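# Push the tommy bar through the clamp screw to its knob

## Task

Put the tommy bar into the hole in the clamp's screw and keep sliding it until the knob at the end of its longer part sits against the screw.

## Robot and tools

Robot: two arms, left_arm carrying a left hand and right_arm carrying a right hand (mirror images). Each hand has little, ring, middle and index fingers and a thumb that bends and swings. Base poses in the scene frame: left_arm at (-0.043, +0.346, 0) m, quat_wxyz (+1.000, 0, 0, +0.007); right_arm at (+0.025, -0.252, 0) m, quat_wxyz (+1.000, 0, 0, -0.005). A camera stand is fixed behind the arms. show_instructions returns the reference pages (a five-finger left hand illustration).

Frames: the scene frame has its origin at table-top height, halfway between the nominal bases, +z up, +x out over the table, left_arm toward +y. Each arm's hand poses, results and wrist-camera poses use that arm's own base frame; cam_high and the table use the scene frame. The hand point sits 0.05 m in front of the palm and 0.15 m from the wrist face along the fingers. Its +z runs along straight fingers, +y points out of the palm; +x crosses the palm away from the thumb on the right hand and toward the thumb on the left hand. Straight fingers extend 0.06-0.07 m past the point. A wrist bracket on the little-finger side can collide with things.

The row: every motion command is a row of 28 numbers, each in [-1, 1], always for both arms: left dx, dy, dz, rx, ry, rz, then left little, ring, middle, index, thumb_bend, thumb_turn, force_limit, speed, then the same 14 for the right arm. dx..rz are offsets, not poses: they count from the arm's Hand target at the start of that action or move, along that arm's base axes; 1.0 equals 0.6 m or 180 degrees; rx, ry, rz form one rotation vector, turning about the Hand target position. Every row in an action or move list counts from that same start, not from the row before; sending the same offset again moves further. Six zeros re-request the current Hand target. The hand numbers are absolute targets: -1 open/straight, +1 curled; thumb_turn -1 beside the palm, +1 opposite the fingers. force_limit maps -1..+1 to about 0..10 N at the fingertip (0..15 N for the two thumb motors). speed rises from nearly zero at -1 to full at +0.48 and above (a full finger stroke then takes 0.49 s); use -0.94 or lower for a gentle close. There is no 'leave alone' value: repeat the last hand numbers you sent for that hand, or, if none yet, its hand_measured six plus hand_force_limit and hand_speed.

Tools: execute_actions(actions, cameras): actions is a list of actions; each action is up to 15 rows, one per 1/30 s step, the last row held to fill 15 steps (0.5 s). An empty list returns camera images. move(target, speed, blend, blocking, cameras): target is one 28-number row or up to 15 rows; the hand point follows a straight line, all arms finishing together, at most 10 s total. speed in m/s (0.002 to 4.3, default 0.25; rotation up to twice that in rad/s), one value or one per target. blend in m rounds corners; 0 stops at each. blocking=false returns after about 0.5 s while the move continues. wait(seconds 0-10) lets time pass holding commands. stop brakes a running move. zoom_image(camera, region [x0,y0,x1,y1] pixels, at most 504x504) enlarges part of the latest image of cam_high, cam_left_wrist or cam_right_wrist. finished_scene(scene=1) ends the scene permanently; the bar must stay in place without the robot.

Results: end_effector_position (m) and end_effector_quat_wxyz per arm in its base frame; Hand target (the pose the next offsets start from, after orientation is clipped to within 40 degrees of the measured one); joint positions, velocities and torques; hand_measured, hand_stopped_by (moving, target, force, stalled, fault) and hand_load_n (N, positive when pushed open), in the row's motor order; hand_force_limit and hand_speed. move adds a move: line with an ending (done, off_target, moving, held, fault) and limits (paced = pose clipped, held = steps withheld). MOTOR HOT appears from 85 °C; at 100 °C an OVER-TEMPERATURE FAULT drops that arm for 30-60 s or more.

Behaviour: arms track loosely and often rest 1-3 cm (up to 5 cm) below the commanded pose; if short, send the remaining gap as a further offset. Moves ignore obstacles and the other arm; faster moves stray more and strike harder. Avoid paths near an arm's own base. Grips work on objects about 0.035-0.065 m thick with the thumb in front, handles down to 0.025 m. To grip tighter, raise force_limit and send a more-closed target; to release, send a more-open target.

Cameras: cam_high (504x504, fixed, scene frame), cam_left_wrist and cam_right_wrist (616x616 fisheye, in their arm's base frame).

Avoid: anything falling or left off the table (failure), dropping or releasing a moving part, hard hits on fixed or heavy things, any contact or squeeze between the two arms or hands, excessive finger load, arm stops, and long stretched holds that heat motors.

Each tool is called after "Request:" as name([rows], argument=value, ...), one row to a line, values as JSON.

Reference images:

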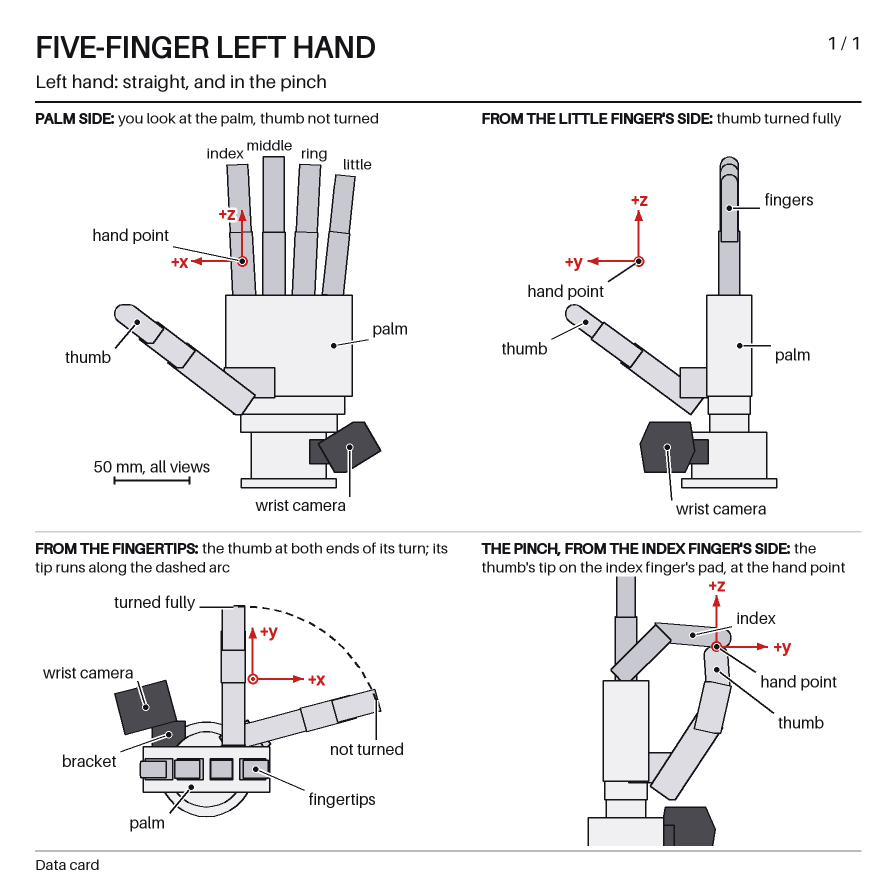

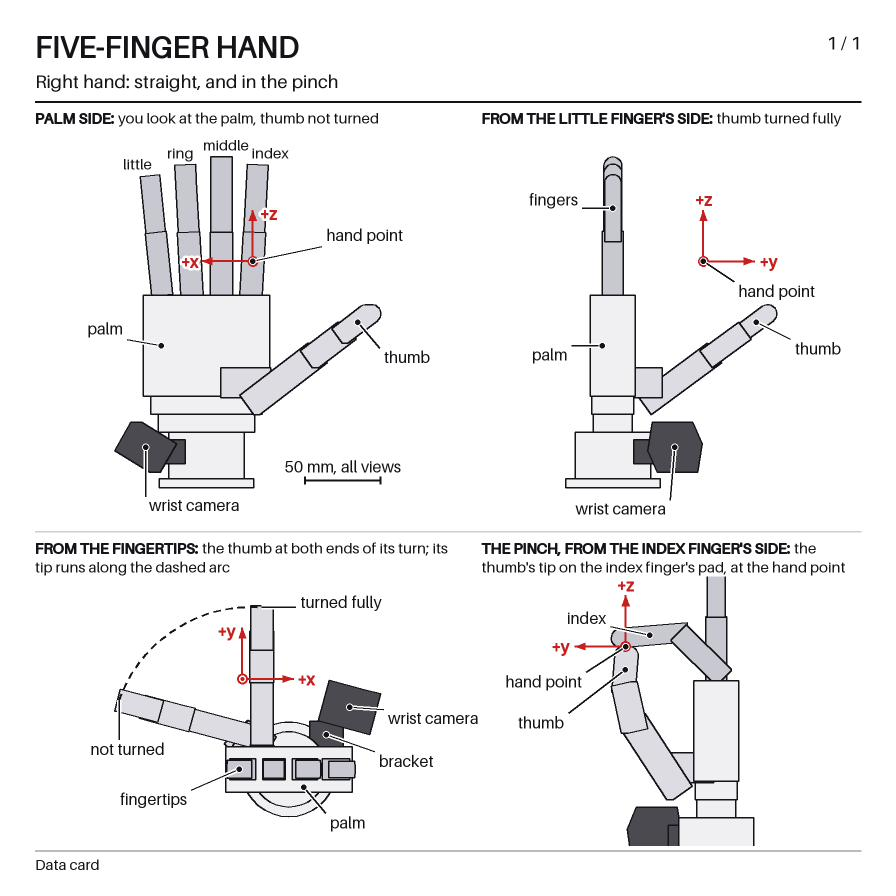

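## Session

Request:
execute_actions(actions=[])

Scene clock: 0.00 s.
left_arm: end_effector_position=(+0.1557, -0.3964, +0.1775) hand_measured=(-1.000, -1.000, -1.000, -1.000, -1.000, -1.000) hand_load_n=(+0.0, +0.0, +0.0, +0.0, +0.0, +0.0) hand_stopped_by=(target, target, target, target, target, target) hand_force_limit=0.00 hand_speed=-0.80 end_effector_quat_wxyz=(+0.083, +0.847, -0.466, +0.242) | right_arm: end_effector_position=(+0.3287, +0.2228, +0.1187) hand_measured=(-1.000, -1.000, -1.000, -1.000, -1.000, -1.000) hand_load_n=(-0.5, +0.0, +0.0, +0.0, +0.0, +0.0) hand_stopped_by=(target, target, target, target, target, target) hand_force_limit=0.00 hand_speed=-0.80 end_effector_quat_wxyz=(+0.091, +0.989, -0.114, -0.019)
Joint positions: left_arm=[-1.128 1.047 0.806 -0.832 -0.145 -1.656] | right_arm=[0.677 1.712 1.378 -1.395 0.1 -0.656]
Joint velocities: within noise
Joint torques (N m): no reading
Heat: left arm: hottest shoulder 30 °C; right arm: hottest elbow 30 °C.
Hand target: left_arm +0.1591, -0.4034, +0.1904; +0.090, +0.845, -0.463, +0.252 | right_arm +0.3344, +0.2273, +0.1234; +0.085, +0.990, -0.115, -0.013

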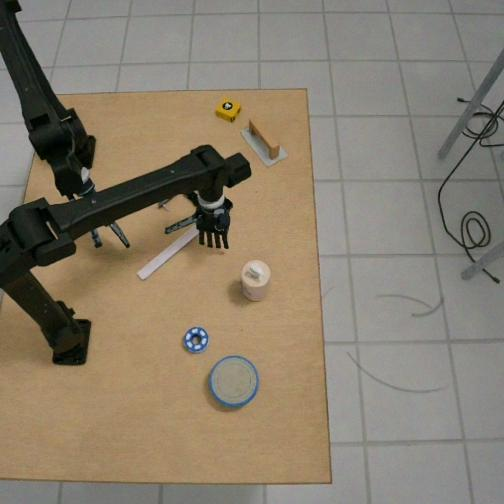

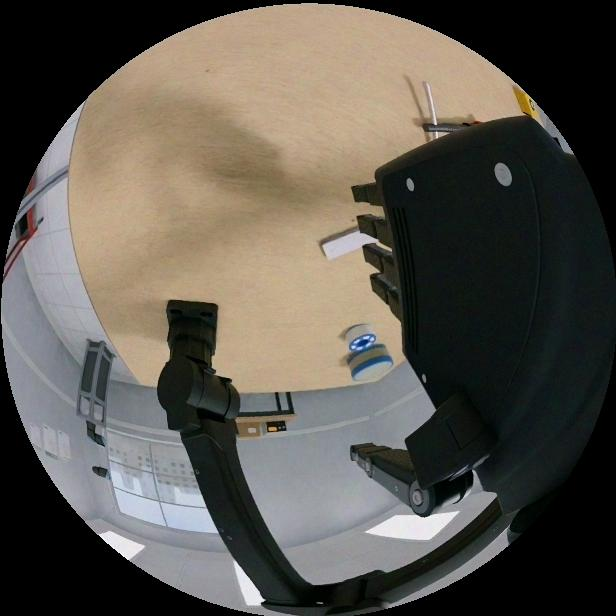

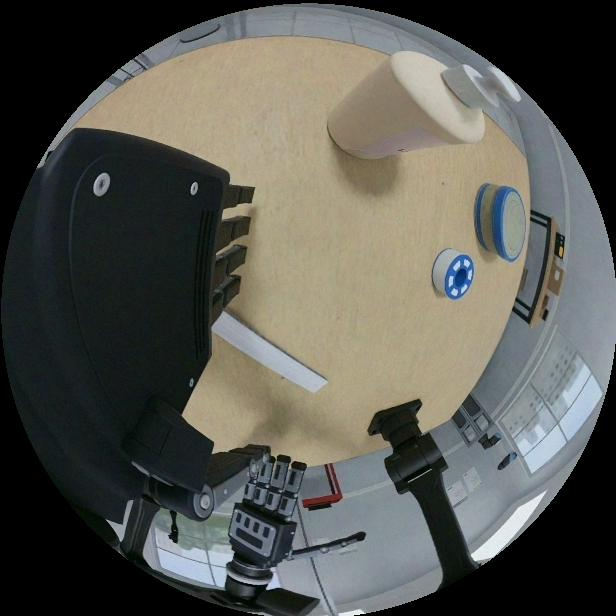

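Request:
zoom_image(camera="cam_high", region=[70, 130, 270, 290])

Request:
zoom_image(camera="cam_left_wrist", region=[340, 60, 560, 280])

Scaled by 2.520 from the camera's 504x504 image, which has a finer 720x720 frame.

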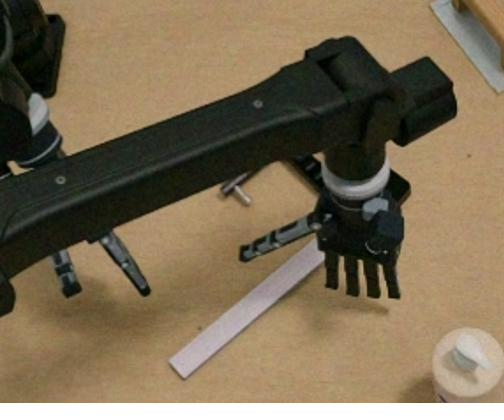

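Scaled by 2.291 from the camera's 616x616 image, which has a finer 880x880 frame.

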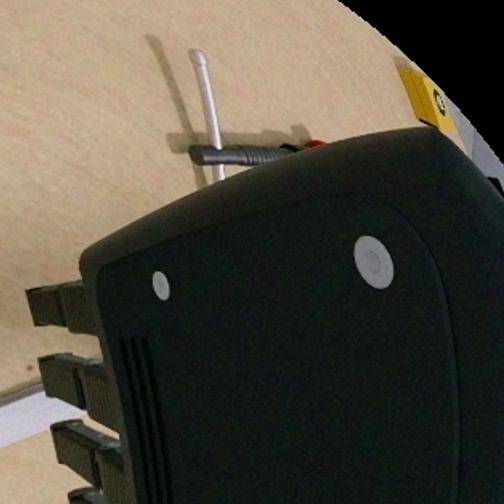

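Request:
move(target=[0,0,0,0,0,0,-1,-1,-1,-1,-1,-1,0,-0.8,-0.08,-0.43,0.18,0,0,0,-1,-1,-1,-1,-1,-1,0,-0.8], cameras=["all"])

Scene clock: 32.10 s.
left_arm: end_effector_position=(+0.1557, -0.3964, +0.1775) hand_measured=(-1.000, -1.000, -1.000, -1.000, -1.000, -1.000) hand_load_n=(+0.0, +0.0, +0.0, +0.0, +0.0, +0.0) hand_stopped_by=(target, target, target, target, target, target) hand_force_limit=0.00 hand_speed=-0.80 end_effector_quat_wxyz=(+0.083, +0.847, -0.466, +0.242) | right_arm: end_effector_position=(+0.2862, -0.0318, +0.2305) hand_measured=(-1.000, -1.000, -1.000, -1.000, -1.000, -1.000) hand_load_n=(+0.0, +0.0, +0.0, +0.0, +0.0, +0.5) hand_stopped_by=(target, target, target, target, target, target) hand_force_limit=0.00 hand_speed=-0.80 end_effector_quat_wxyz=(+0.085, +0.989, -0.123, -0.009)
Joint positions: left_arm=[-1.128 1.047 0.806 -0.832 -0.145 -1.656] | right_arm=[0.149 1.247 1.18 -1.568 0.158 -1.169]
Joint torques (N m): left_arm=[0.5 -4.07 11.02 1.47 -0.14 0.05] | right_arm=[1.03 -8.12 6.72 -0.72 -0.02 -0.29]
Heat: left arm: hottest elbow 32 °C; right arm: hottest elbow 32 °C.
Hand target: left_arm +0.1591, -0.4034, +0.1904; +0.090, +0.845, -0.463, +0.252 | right_arm +0.2863, -0.0307, +0.2314; +0.085, +0.990, -0.115, -0.013
Off the commanded pose: left_arm 0.015 m, 1 deg | right_arm 0.001 m, 1 deg.
move: off_target (left_arm)
camera_calibration:
cam_right_wrist: T_world_to_cam=[[-0.0120975, -0.981146, 0.192887, -0.0733051], [-0.887594, 0.099368, 0.449781, 0.167141], [-0.460468, -0.165764, -0.872062, 0.44221], [0, 0, 0, 1]] pos_world=[0.35109, -0.0152289, 0.324597]

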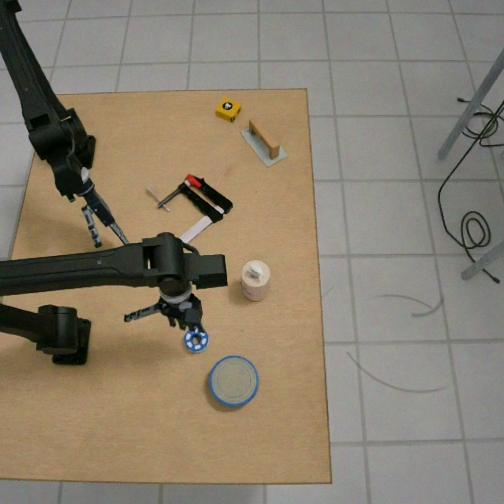

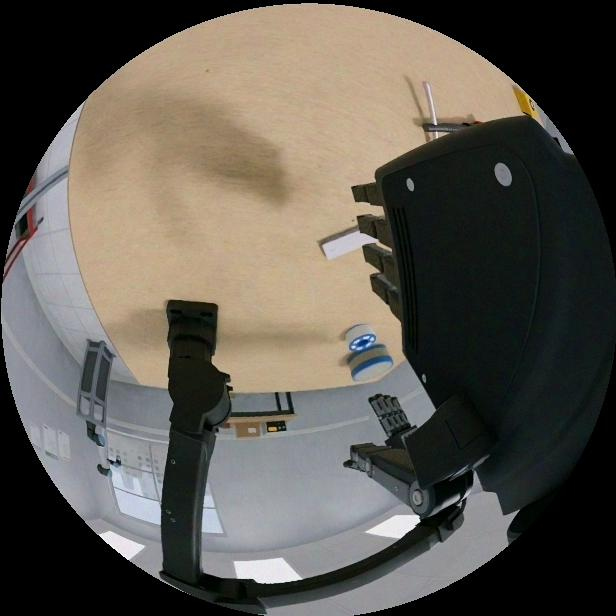

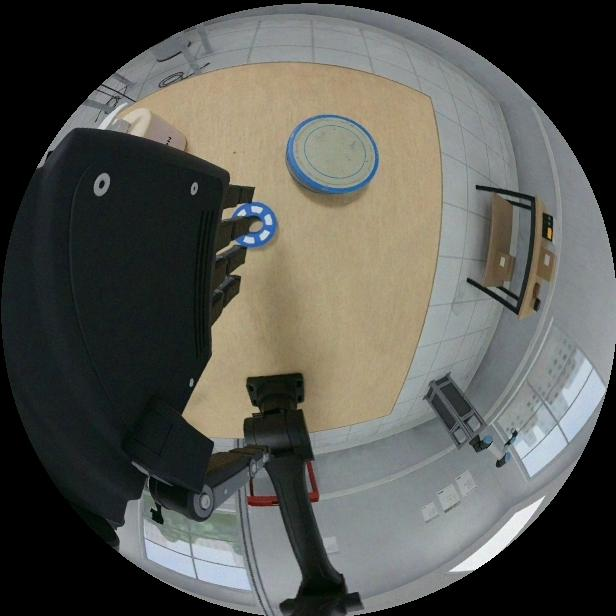

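Request:
zoom_image(camera="cam_high", region=[130, 160, 250, 250])

Scaled by 4.200 from the camera's 504x504 image, which has a finer 720x720 frame.

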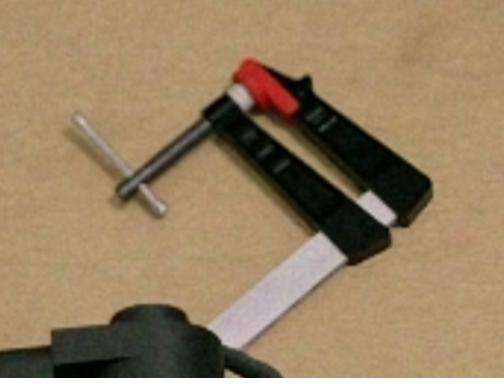

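Request:
move(target=[0.032,0.373,-0.034,0.1227,0.1212,0.0328,-1,-1,-1,-1,-1,-1,0,-0.8,0,0,0,0,0,0,-1,-1,-1,-1,-1,-1,0,-0.8], cameras=["all"])

Scene clock: 133.00 s.
left_arm: end_effector_position=(+0.1699, -0.1747, +0.1558) hand_measured=(-1.000, -1.000, -1.000, -1.000, -1.000, -1.000) hand_load_n=(+0.0, +0.0, +0.0, +0.0, +0.0, +0.0) hand_stopped_by=(target, target, target, target, target, target) hand_force_limit=0.00 hand_speed=-0.80 end_effector_quat_wxyz=(-0.002, +0.904, -0.427, -0.013) | right_arm: end_effector_position=(+0.2862, -0.0318, +0.2305) hand_measured=(-1.000, -1.000, -1.000, -1.000, -1.000, -1.000) hand_load_n=(+0.0, +0.0, +0.0, +0.0, +0.0, +0.0) hand_stopped_by=(target, target, target, target, target, target) hand_force_limit=0.00 hand_speed=-0.80 end_effector_quat_wxyz=(+0.085, +0.989, -0.123, -0.009)
Joint positions: left_arm=[-0.519 0.946 0.806 -1.457 -0.002 -1.207] | right_arm=[0.149 1.247 1.18 -1.568 0.158 -1.17]
Joint torques (N m): left_arm=[0.56 -1.26 11.67 0.25 0.02 0.3] | right_arm=[0.91 -8.53 6.67 -0.79 -0.03 -0.3]
Heat: left arm: hottest elbow 37 °C; right arm: hottest elbow 34 °C.
Hand target: left_arm +0.1783, -0.1796, +0.1700; +0.000, +0.901, -0.434, +0.000 | right_arm +0.2863, -0.0307, +0.2314; +0.085, +0.990, -0.114, -0.013
Off the commanded pose: left_arm 0.017 m, 2 deg | right_arm 0.001 m, 1 deg.
move: off_target (left_arm)
camera_calibration:
cam_left_wrist: T_world_to_cam=[[0.913273, 0.407345, -0.0011388, -0.0867103], [0.374942, -0.839526, 0.39321, -0.256973], [0.159216, -0.359535, -0.919448, 0.169457], [0, 0, 0, 1]] pos_world=[0.14856, -0.119489, 0.256753]
cam_right_wrist: T_world_to_cam=[[-0.0113096, -0.981167, 0.19283, -0.073564], [-0.887598, 0.0986565, 0.44993, 0.167083], [-0.46048, -0.166067, -0.871998, 0.442189], [0, 0, 0, 1]] pos_world=[0.35109, -0.0152292, 0.324598]

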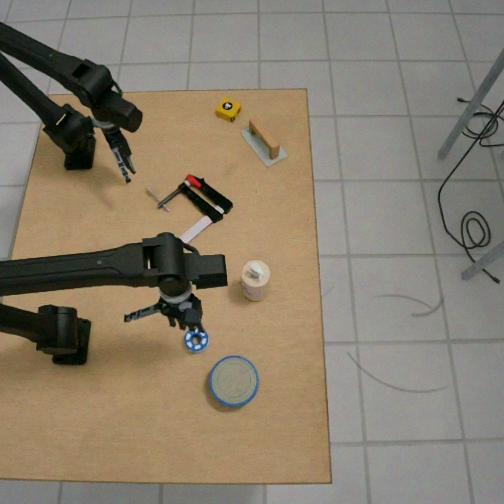

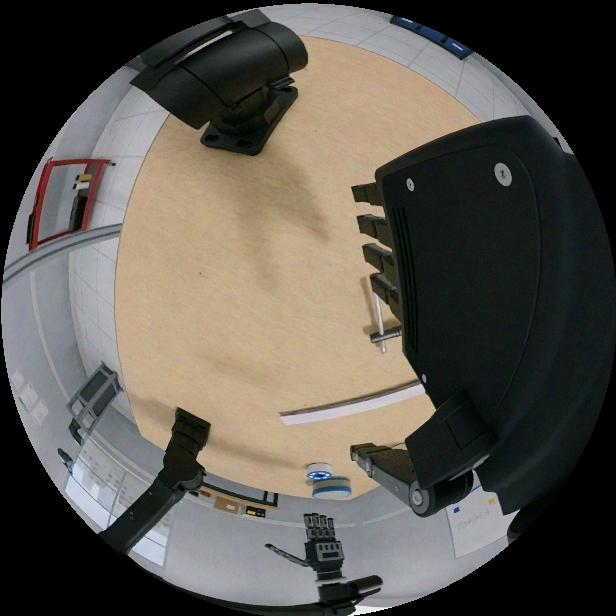

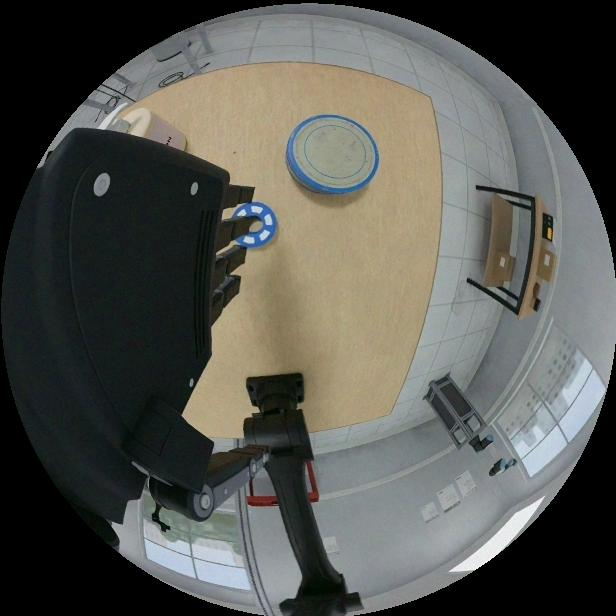

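Request:
zoom_image(camera="cam_left_wrist", region=[330, 160, 450, 380])

Request:
zoom_image(camera="cam_high", region=[90, 120, 250, 250])

Scaled by 2.291 from the camera's 616x616 image, which has a finer 880x880 frame.

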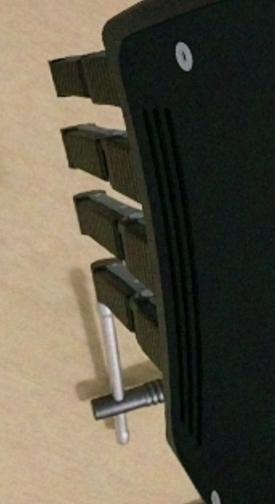

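Scaled by 3.150 from the camera's 504x504 image, which has a finer 720x720 frame.

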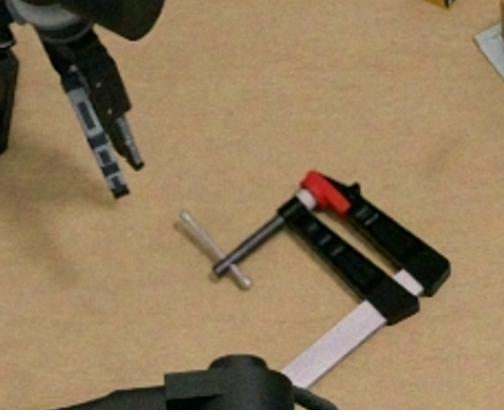

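Request:
move(target=[0.02,0.012,-0.105,0,0,0,-1,-1,-1,-1,-1,-1,0,-0.8,0,0,0,0,0,0,-1,-1,-1,-1,-1,-1,0,-0.8], cameras=["cam_high","cam_left_wrist"], speed=0.15)

Request:
zoom_image(camera="cam_left_wrist", region=[320, 180, 480, 380])

Request:
zoom_image(camera="cam_high", region=[100, 130, 220, 230])

Scene clock: 194.33 s.
left_arm: end_effector_position=(+0.1888, -0.1727, +0.1084) hand_measured=(-1.000, -1.000, -1.000, -1.000, -1.000, -1.000) hand_load_n=(+0.0, +0.0, +0.0, +0.0, +0.0, +0.0) hand_stopped_by=(target, target, target, target, target, target) hand_force_limit=0.00 hand_speed=-0.80 end_effector_quat_wxyz=(-0.001, +0.903, -0.429, +0.000) | right_arm: end_effector_position=(+0.2862, -0.0318, +0.2305) hand_measured=(-1.000, -1.000, -1.000, -1.000, -1.000, -1.000) hand_load_n=(+0.0, +0.0, +0.0, +0.0, +0.0, +0.0) hand_stopped_by=(target, target, target, target, target, target) hand_force_limit=0.00 hand_speed=-0.80 end_effector_quat_wxyz=(+0.085, +0.989, -0.123, -0.009)
Joint positions: left_arm=[-0.473 1.008 0.715 -1.278 -0.002 -1.157] | right_arm=[0.149 1.247 1.18 -1.568 0.158 -1.17]
Joint torques (N m): left_arm=[0.97 -2.14 8.08 0.9 0.03 0.24] | right_arm=[1.08 -8.35 6.68 -0.73 -0.03 -0.31]
Heat: left arm: hottest elbow 39 °C; right arm: hottest elbow 34 °C.
Hand target: left_arm +0.1903, -0.1724, +0.1069; +0.000, +0.901, -0.434, +0.000 | right_arm +0.2863, -0.0307, +0.2314; +0.085, +0.990, -0.114, -0.013
Off the commanded pose: left_arm 0.002 m, 1 deg | right_arm 0.001 m, 1 deg.
move: done
camera_calibration:
cam_left_wrist: T_world_to_cam=[[0.914834, 0.403607, 0.0134162, -0.107327], [0.362816, -0.836055, 0.411553, -0.242853], [0.177322, -0.371635, -0.911287, 0.117191], [0, 0, 0, 1]] pos_world=[0.165517, -0.116169, 0.208181]
Images, in order (width x height): cam_high 504x504, cam_left_wrist 616x616.

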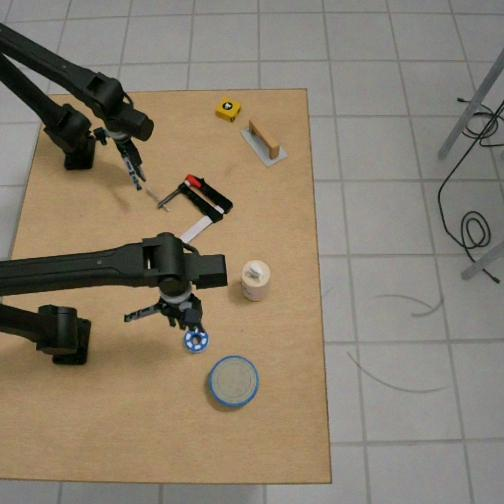

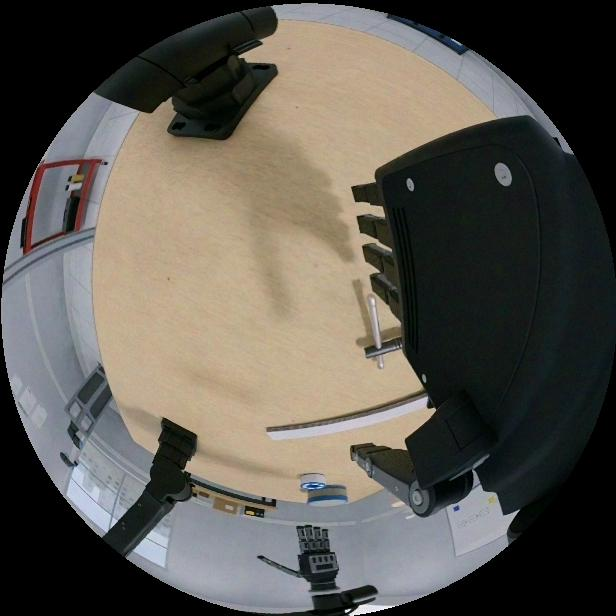

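Scaled by 2.520 from the camera's 616x616 image, which has a finer 880x880 frame.

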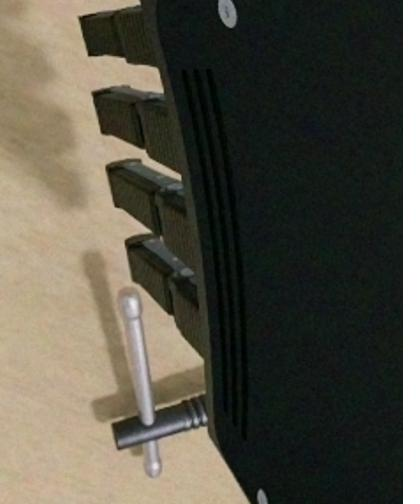

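Scaled by 4.200 from the camera's 504x504 image, which has a finer 720x720 frame.

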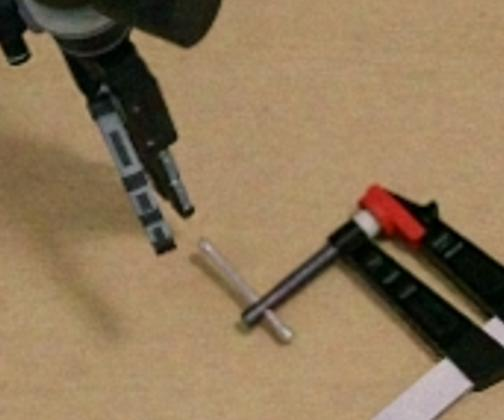

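Request:
move([
  [-0.012,0.001,-0.043,0,0,0,-1,-1,-1,-1,-1,-1,0,-0.8,0,0,0,0,0,0,-1,-1,-1,-1,-1,-1,0,-0.8],
  [0.012,-0.026,-0.045,0,0,0,-1,-1,-1,-1,-1,-1,0,-0.8,0,0,0,0,0,0,-1,-1,-1,-1,-1,-1,0,-0.8],
], cameras=["cam_high","cam_left_wrist"], speed=0.06)

Request:
zoom_image(camera="cam_left_wrist", region=[320, 180, 480, 380])

Request:
zoom_image(camera="cam_high", region=[100, 130, 220, 230])

Scene clock: 228.77 s.
left_arm: end_effector_position=(+0.1843, -0.1769, +0.0741) hand_measured=(-1.000, -1.000, -1.000, -1.000, -1.000, -1.000) hand_load_n=(+0.0, +0.0, -0.5, +0.0, +0.0, +0.0) hand_stopped_by=(target, target, target, target, target, target) hand_force_limit=0.00 hand_speed=-0.80 end_effector_quat_wxyz=(-0.002, +0.899, -0.437, -0.012) | right_arm: end_effector_position=(+0.2862, -0.0318, +0.2305) hand_measured=(-1.000, -1.000, -1.000, -1.000, -1.000, -1.000) hand_load_n=(+0.0, +0.0, +0.0, +0.0, -0.5, +0.0) hand_stopped_by=(target, target, target, target, target, target) hand_force_limit=0.00 hand_speed=-0.80 end_effector_quat_wxyz=(+0.085, +0.989, -0.123, -0.009)
Joint positions: left_arm=[-0.499 1.066 0.656 -1.185 -0.004 -1.165] | right_arm=[0.149 1.247 1.18 -1.568 0.158 -1.17]
Joint torques (N m): left_arm=[-0.26 -1.14 10.39 1.14 0.14 -0.05] | right_arm=[0.97 -8.59 6.67 -0.77 -0.03 -0.3]
Heat: left arm: hottest elbow 35 °C; right arm: hottest elbow 34 °C.
Hand target: left_arm +0.1975, -0.1880, +0.0800; +0.000, +0.901, -0.434, +0.000 | right_arm +0.2863, -0.0307, +0.2314; +0.085, +0.990, -0.114, -0.013
Off the commanded pose: left_arm 0.018 m, 1 deg | right_arm 0.001 m, 1 deg.
move: off_target (left_arm)
camera_calibration:
cam_left_wrist: T_world_to_cam=[[0.921926, 0.387366, 0.000629056, -0.104313], [0.355782, -0.847395, 0.394135, -0.230012], [0.153207, -0.363139, -0.919053, 0.0916541], [0, 0, 0, 1]] pos_world=[0.16396, -0.12122, 0.174956]
Images, in order (width x height): cam_high 504x504, cam_left_wrist 616x616.

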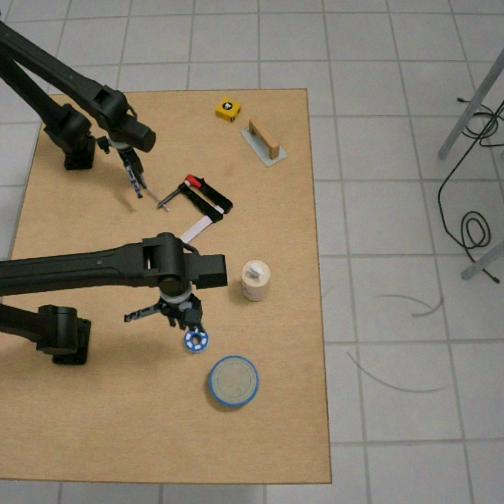

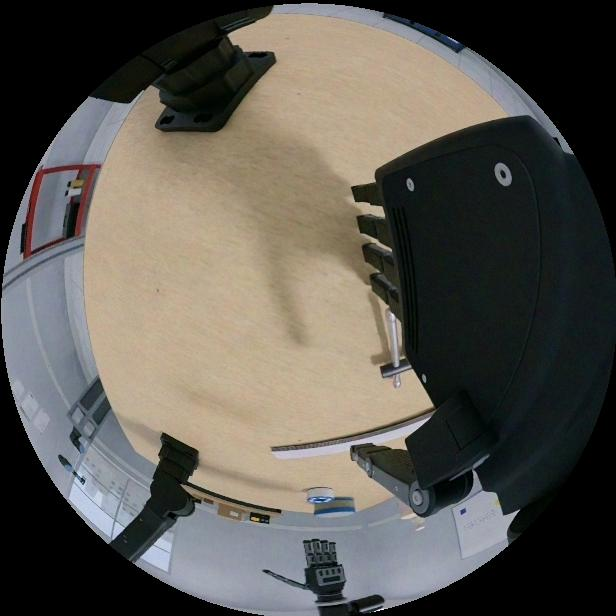

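Scaled by 2.520 from the camera's 616x616 image, which has a finer 880x880 frame.

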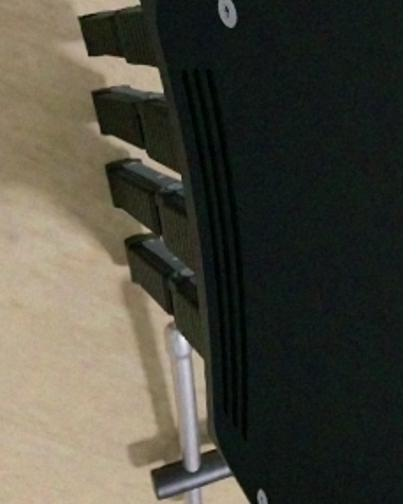

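Scaled by 4.200 from the camera's 504x504 image, which has a finer 720x720 frame.

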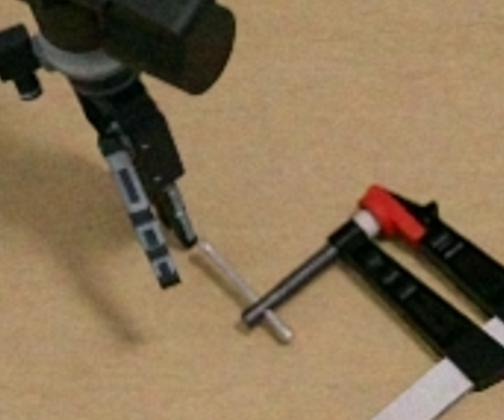

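Request:
move(target=[0.011,-0.0125,0.0,0,0,0,-1,-1,-1,-1,-1,-1,0,-0.8,0,0,0,0,0,0,-1,-1,-1,-1,-1,-1,0,-0.8], cameras=["cam_high","cam_left_wrist"], speed=0.05)

Request:
zoom_image(camera="cam_left_wrist", region=[320, 180, 480, 420])

Request:
zoom_image(camera="cam_high", region=[100, 130, 220, 230])

Scene clock: 263.87 s.
left_arm: end_effector_position=(+0.1879, -0.1821, +0.0739) hand_measured=(-1.000, -1.000, -1.000, -1.000, -1.000, -1.000) hand_load_n=(+0.0, +0.0, +0.0, +0.0, +0.0, +0.0) hand_stopped_by=(target, target, target, target, target, target) hand_force_limit=0.00 hand_speed=-0.80 end_effector_quat_wxyz=(-0.003, +0.899, -0.437, -0.016) | right_arm: end_effector_position=(+0.2862, -0.0318, +0.2305) hand_measured=(-1.000, -1.000, -1.000, -1.000, -1.000, -1.000) hand_load_n=(+0.0, -0.5, +0.0, +0.0, +0.0, +0.0) hand_stopped_by=(target, target, target, target, target, target) hand_force_limit=0.00 hand_speed=-0.80 end_effector_quat_wxyz=(+0.085, +0.989, -0.123, -0.009)
Joint positions: left_arm=[-0.51 1.092 0.672 -1.185 -0.004 -1.177] | right_arm=[0.149 1.247 1.18 -1.568 0.158 -1.17]
Joint torques (N m): left_arm=[-0.5 -1.26 10.62 1.37 0.15 -0.1] | right_arm=[1.14 -8.59 6.68 -0.79 -0.03 -0.31]
Heat: left arm: hottest elbow 35 °C; right arm: hottest elbow 34 °C.
Hand target: left_arm +0.2040, -0.1955, +0.0799; +0.000, +0.901, -0.434, +0.000 | right_arm +0.2863, -0.0307, +0.2314; +0.085, +0.990, -0.114, -0.013
Off the commanded pose: left_arm 0.022 m, 2 deg | right_arm 0.001 m, 1 deg.
move: off_target (left_arm)
camera_calibration:
cam_left_wrist: T_world_to_cam=[[0.921744, 0.38777, -0.004625, -0.105078], [0.359234, -0.849298, 0.386839, -0.236005], [0.146077, -0.358228, -0.922136, 0.0914565], [0, 0, 0, 1]] pos_world=[0.168276, -0.12693, 0.175145]
Images, in order (width x height): cam_high 504x504, cam_left_wrist 616x616.

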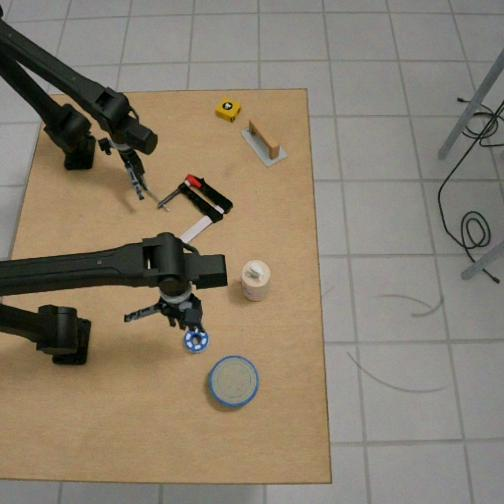

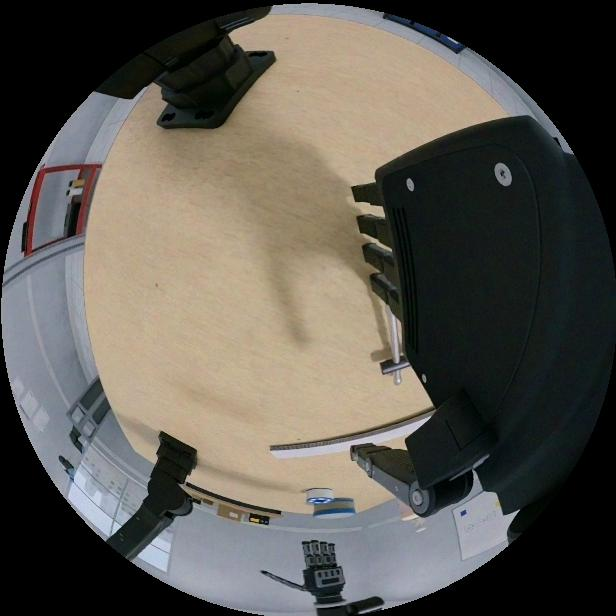

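Scaled by 2.100 from the camera's 616x616 image, which has a finer 880x880 frame.

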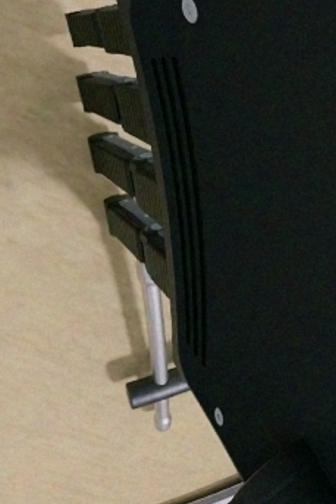

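Scaled by 4.200 from the camera's 504x504 image, which has a finer 720x720 frame.

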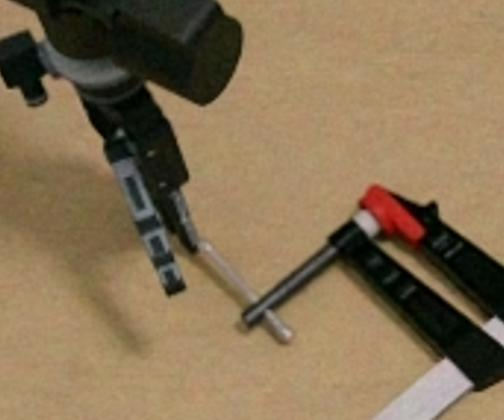

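Request:
move([
  [-0.031,0.037,0,0,0,0,-1,-1,-1,-1,-1,-1,0,-0.8,0,0,0,0,0,0,-1,-1,-1,-1,-1,-1,0,-0.8],
  [0.011,-0.011,0,0,0,0,-1,-1,-1,-1,-1,-1,0,-0.8,0,0,0,0,0,0,-1,-1,-1,-1,-1,-1,0,-0.8],
], cameras=["cam_high","cam_left_wrist"], speed=0.05)

Request:
zoom_image(camera="cam_left_wrist", region=[320, 180, 480, 420])

Request:
zoom_image(camera="cam_high", region=[100, 130, 220, 230])

Scene clock: 290.63 s.
left_arm: end_effector_position=(+0.1932, -0.1872, +0.0736) hand_measured=(-1.000, -1.000, -1.000, -1.000, -1.000, -1.000) hand_load_n=(+0.0, +0.0, +0.0, +0.0, +0.0, +0.0) hand_stopped_by=(target, target, target, target, target, target) hand_force_limit=0.00 hand_speed=-0.80 end_effector_quat_wxyz=(-0.005, +0.899, -0.437, -0.020) | right_arm: end_effector_position=(+0.2862, -0.0318, +0.2305) hand_measured=(-1.000, -1.000, -1.000, -1.000, -1.000, -1.000) hand_load_n=(+0.0, +0.0, +0.0, +0.0, +0.0, +0.0) hand_stopped_by=(target, target, target, target, target, target) hand_force_limit=0.00 hand_speed=-0.80 end_effector_quat_wxyz=(+0.085, +0.989, -0.123, -0.009)
Joint positions: left_arm=[-0.52 1.12 0.692 -1.182 -0.007 -1.185] | right_arm=[0.149 1.247 1.18 -1.568 0.158 -1.17]
Joint torques (N m): left_arm=[-0.44 -1.67 10.62 1.62 0.26 -0.12] | right_arm=[1.03 -8.35 6.69 -0.75 -0.03 -0.31]
Heat: left arm: hottest elbow 35 °C; right arm: hottest elbow 34 °C.
Hand target: left_arm +0.2107, -0.2020, +0.0799; +0.000, +0.901, -0.434, +0.000 | right_arm +0.2863, -0.0307, +0.2314; +0.085, +0.990, -0.114, -0.013
Off the commanded pose: left_arm 0.024 m, 2 deg | right_arm 0.001 m, 1 deg.
move: off_target (left_arm)
camera_calibration:
cam_left_wrist: T_world_to_cam=[[0.922067, 0.38698, -0.00626409, -0.108089], [0.36009, -0.851839, 0.380402, -0.242377], [0.141872, -0.353011, -0.9248, 0.0906321], [0, 0, 0, 1]] pos_world=[0.174085, -0.132644, 0.17534]
Images, in order (width x height): cam_high 504x504, cam_left_wrist 616x616.

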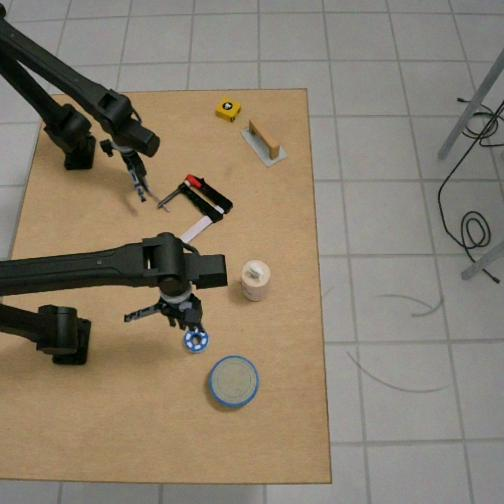

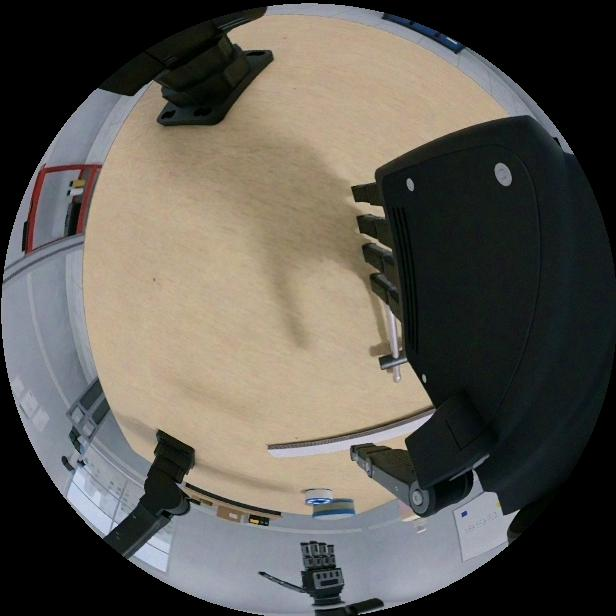

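Scaled by 2.100 from the camera's 616x616 image, which has a finer 880x880 frame.

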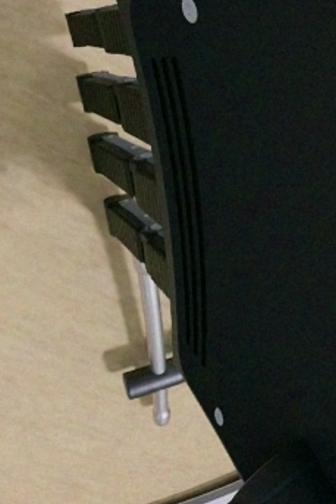

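Scaled by 4.200 from the camera's 504x504 image, which has a finer 720x720 frame.

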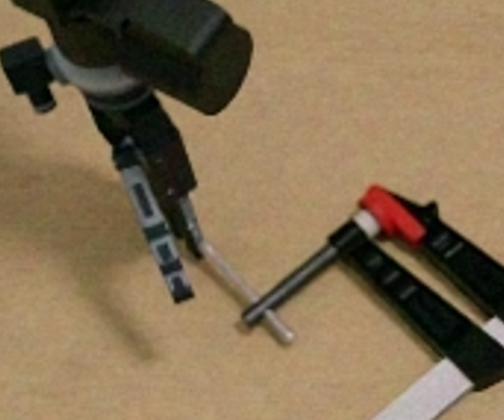

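Request:
zoom_image(camera="cam_high", region=[130, 165, 180, 215])

Request:
zoom_image(camera="cam_left_wrist", region=[360, 260, 420, 400])

Scaled by 10.080 from the camera's 504x504 image, which has a finer 720x720 frame.

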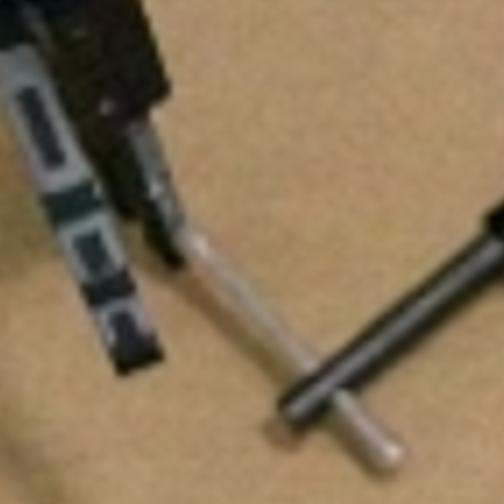

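Scaled by 3.600 from the camera's 616x616 image, which has a finer 880x880 frame.

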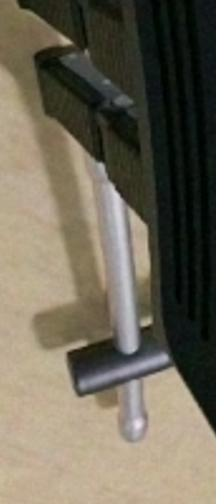

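Request:
move(target=[0.022,-0.025,0,0,0,0,-1,-1,-1,-1,-1,-1,0,-0.8,0,0,0,0,0,0,-1,-1,-1,-1,-1,-1,0,-0.8], cameras=["cam_high","cam_left_wrist"], speed=0.05)

Request:
zoom_image(camera="cam_high", region=[130, 165, 180, 215])

Request:
zoom_image(camera="cam_left_wrist", region=[360, 260, 420, 400])

Scene clock: 350.43 s.
left_arm: end_effector_position=(+0.2048, -0.2011, +0.0735) hand_measured=(-1.000, -1.000, -1.000, -1.000, -1.000, -1.000) hand_load_n=(+0.0, +0.0, -0.5, +0.0, +0.0, +0.0) hand_stopped_by=(target, target, target, target, target, target) hand_force_limit=0.00 hand_speed=-0.80 end_effector_quat_wxyz=(-0.005, +0.899, -0.438, -0.022) | right_arm: end_effector_position=(+0.2862, -0.0318, +0.2305) hand_measured=(-1.000, -1.000, -1.000, -1.000, -1.000, -1.000) hand_load_n=(+0.0, +0.0, +0.0, +0.0, +0.0, +0.0) hand_stopped_by=(target, target, target, target, target, target) hand_force_limit=0.00 hand_speed=-0.80 end_effector_quat_wxyz=(+0.085, +0.989, -0.123, -0.009)
Joint positions: left_arm=[-0.542 1.176 0.732 -1.17 -0.005 -1.206] | right_arm=[0.149 1.247 1.18 -1.568 0.158 -1.17]
Joint torques (N m): left_arm=[-0.26 -2.2 10.78 1.59 0.22 -0.08] | right_arm=[0.85 -8.47 6.69 -0.75 -0.04 -0.31]
Heat: left arm: hottest elbow 36 °C; right arm: hottest elbow 34 °C.
Hand target: left_arm +0.2238, -0.2171, +0.0799; +0.000, +0.901, -0.434, +0.000 | right_arm +0.2863, -0.0307, +0.2314; +0.085, +0.990, -0.114, -0.013
Off the commanded pose: left_arm 0.026 m, 3 deg | right_arm 0.001 m, 1 deg.
move: off_target (left_arm)
camera_calibration:
cam_left_wrist: T_world_to_cam=[[0.92263, 0.385583, -0.00893695, -0.113636], [0.360173, -0.853076, 0.37754, -0.258446], [0.137949, -0.351548, -0.92595, 0.0850768], [0, 0, 0, 1]] pos_world=[0.186193, -0.146749, 0.175335]
Images, in order (width x height): cam_high 504x504, cam_left_wrist 616x616.

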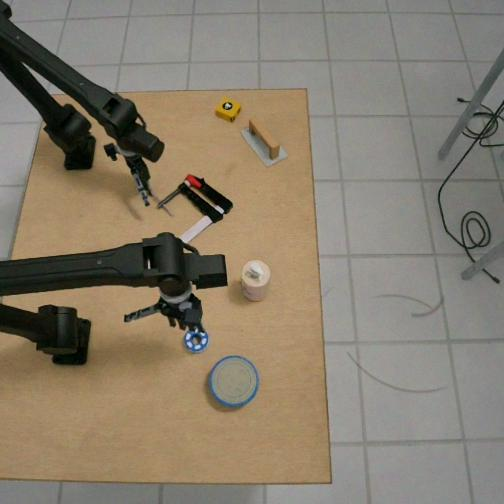

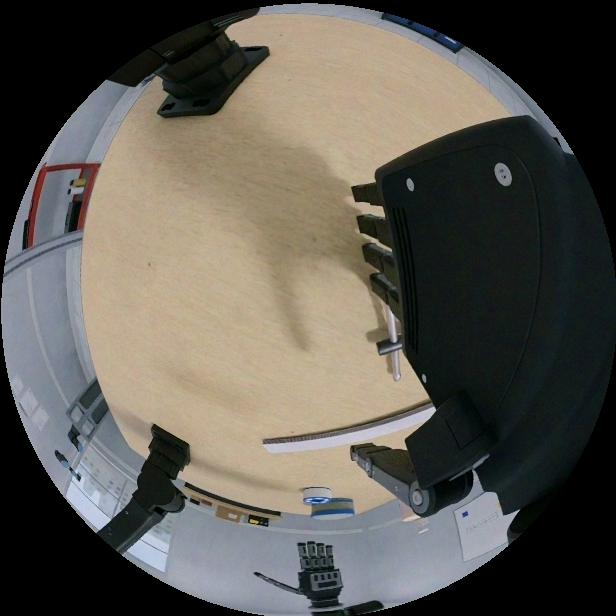

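Scaled by 10.080 from the camera's 504x504 image, which has a finer 720x720 frame.

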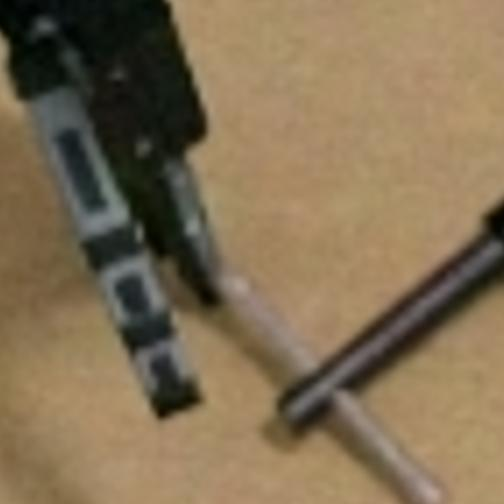

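Scaled by 3.600 from the camera's 616x616 image, which has a finer 880x880 frame.

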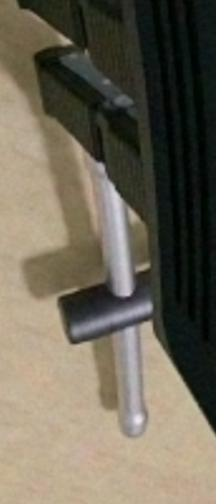

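Request:
move(target=[0.022,-0.025,0,0,0,0,-1,-1,-1,-1,-1,-1,0,-0.8,0,0,0,0,0,0,-1,-1,-1,-1,-1,-1,0,-0.8], cameras=["cam_high","cam_left_wrist"], speed=0.05)

Request:
zoom_image(camera="cam_high", region=[135, 175, 185, 225])

Request:
zoom_image(camera="cam_left_wrist", region=[360, 260, 420, 400])

Scene clock: 358.87 s.
left_arm: end_effector_position=(+0.2184, -0.2161, +0.0735) hand_measured=(-1.000, -1.000, -1.000, -1.000, -1.000, -1.000) hand_load_n=(+0.0, +0.0, -0.5, +0.0, -0.5, +0.0) hand_stopped_by=(target, target, target, target, target, target) hand_force_limit=0.00 hand_speed=-0.80 end_effector_quat_wxyz=(-0.005, +0.899, -0.438, -0.020) | right_arm: end_effector_position=(+0.2862, -0.0318, +0.2305) hand_measured=(-1.000, -1.000, -1.000, -1.000, -1.000, -1.000) hand_load_n=(+0.0, +0.0, +0.0, +0.0, +0.0, +0.0) hand_stopped_by=(target, target, target, target, target, target) hand_force_limit=0.00 hand_speed=-0.80 end_effector_quat_wxyz=(+0.085, +0.989, -0.123, -0.009)
Joint positions: left_arm=[-0.562 1.231 0.775 -1.157 -0.005 -1.225] | right_arm=[0.149 1.247 1.18 -1.568 0.158 -1.17]
Joint torques (N m): left_arm=[-0.21 -3.02 10.86 1.51 0.17 -0.06] | right_arm=[1.08 -8.59 6.67 -0.73 -0.03 -0.32]
Heat: left arm: hottest elbow 37 °C; right arm: hottest elbow 34 °C.
Hand target: left_arm +0.2371, -0.2322, +0.0801; +0.000, +0.901, -0.434, +0.001 | right_arm +0.2863, -0.0307, +0.2314; +0.085, +0.990, -0.114, -0.013
Off the commanded pose: left_arm 0.025 m, 2 deg | right_arm 0.001 m, 1 deg.
move: off_target (left_arm)
camera_calibration:
cam_left_wrist: T_world_to_cam=[[0.922913, 0.384936, -0.00744632, -0.120712], [0.358781, -0.852868, 0.379332, -0.275861], [0.139668, -0.352762, -0.925231, 0.0772715], [0, 0, 0, 1]] pos_world=[0.199589, -0.161548, 0.175238]
Images, in order (width x height): cam_high 504x504, cam_left_wrist 616x616.

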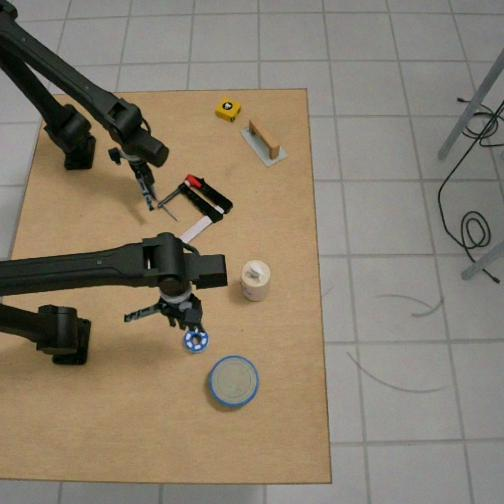

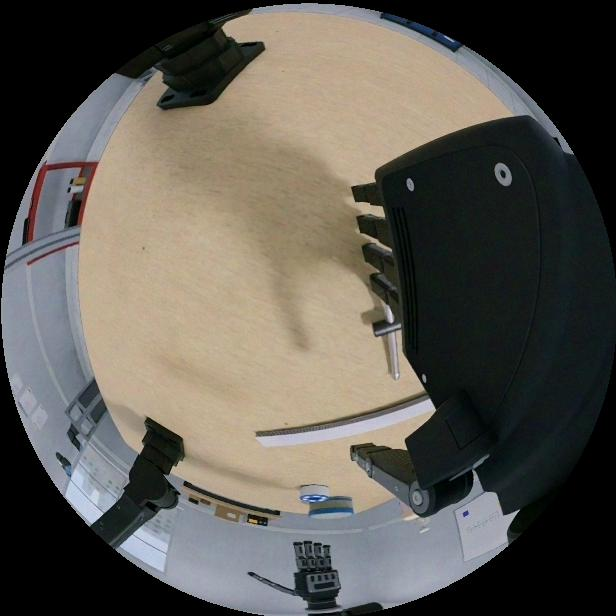

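Scaled by 10.080 from the camera's 504x504 image, which has a finer 720x720 frame.

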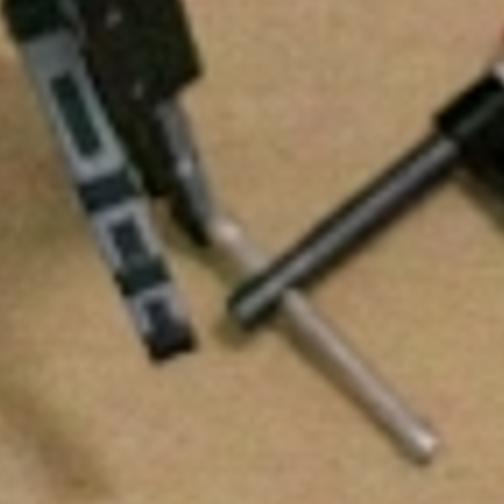

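Scaled by 3.600 from the camera's 616x616 image, which has a finer 880x880 frame.

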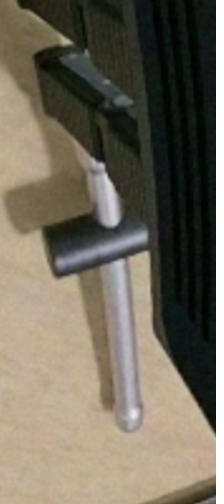

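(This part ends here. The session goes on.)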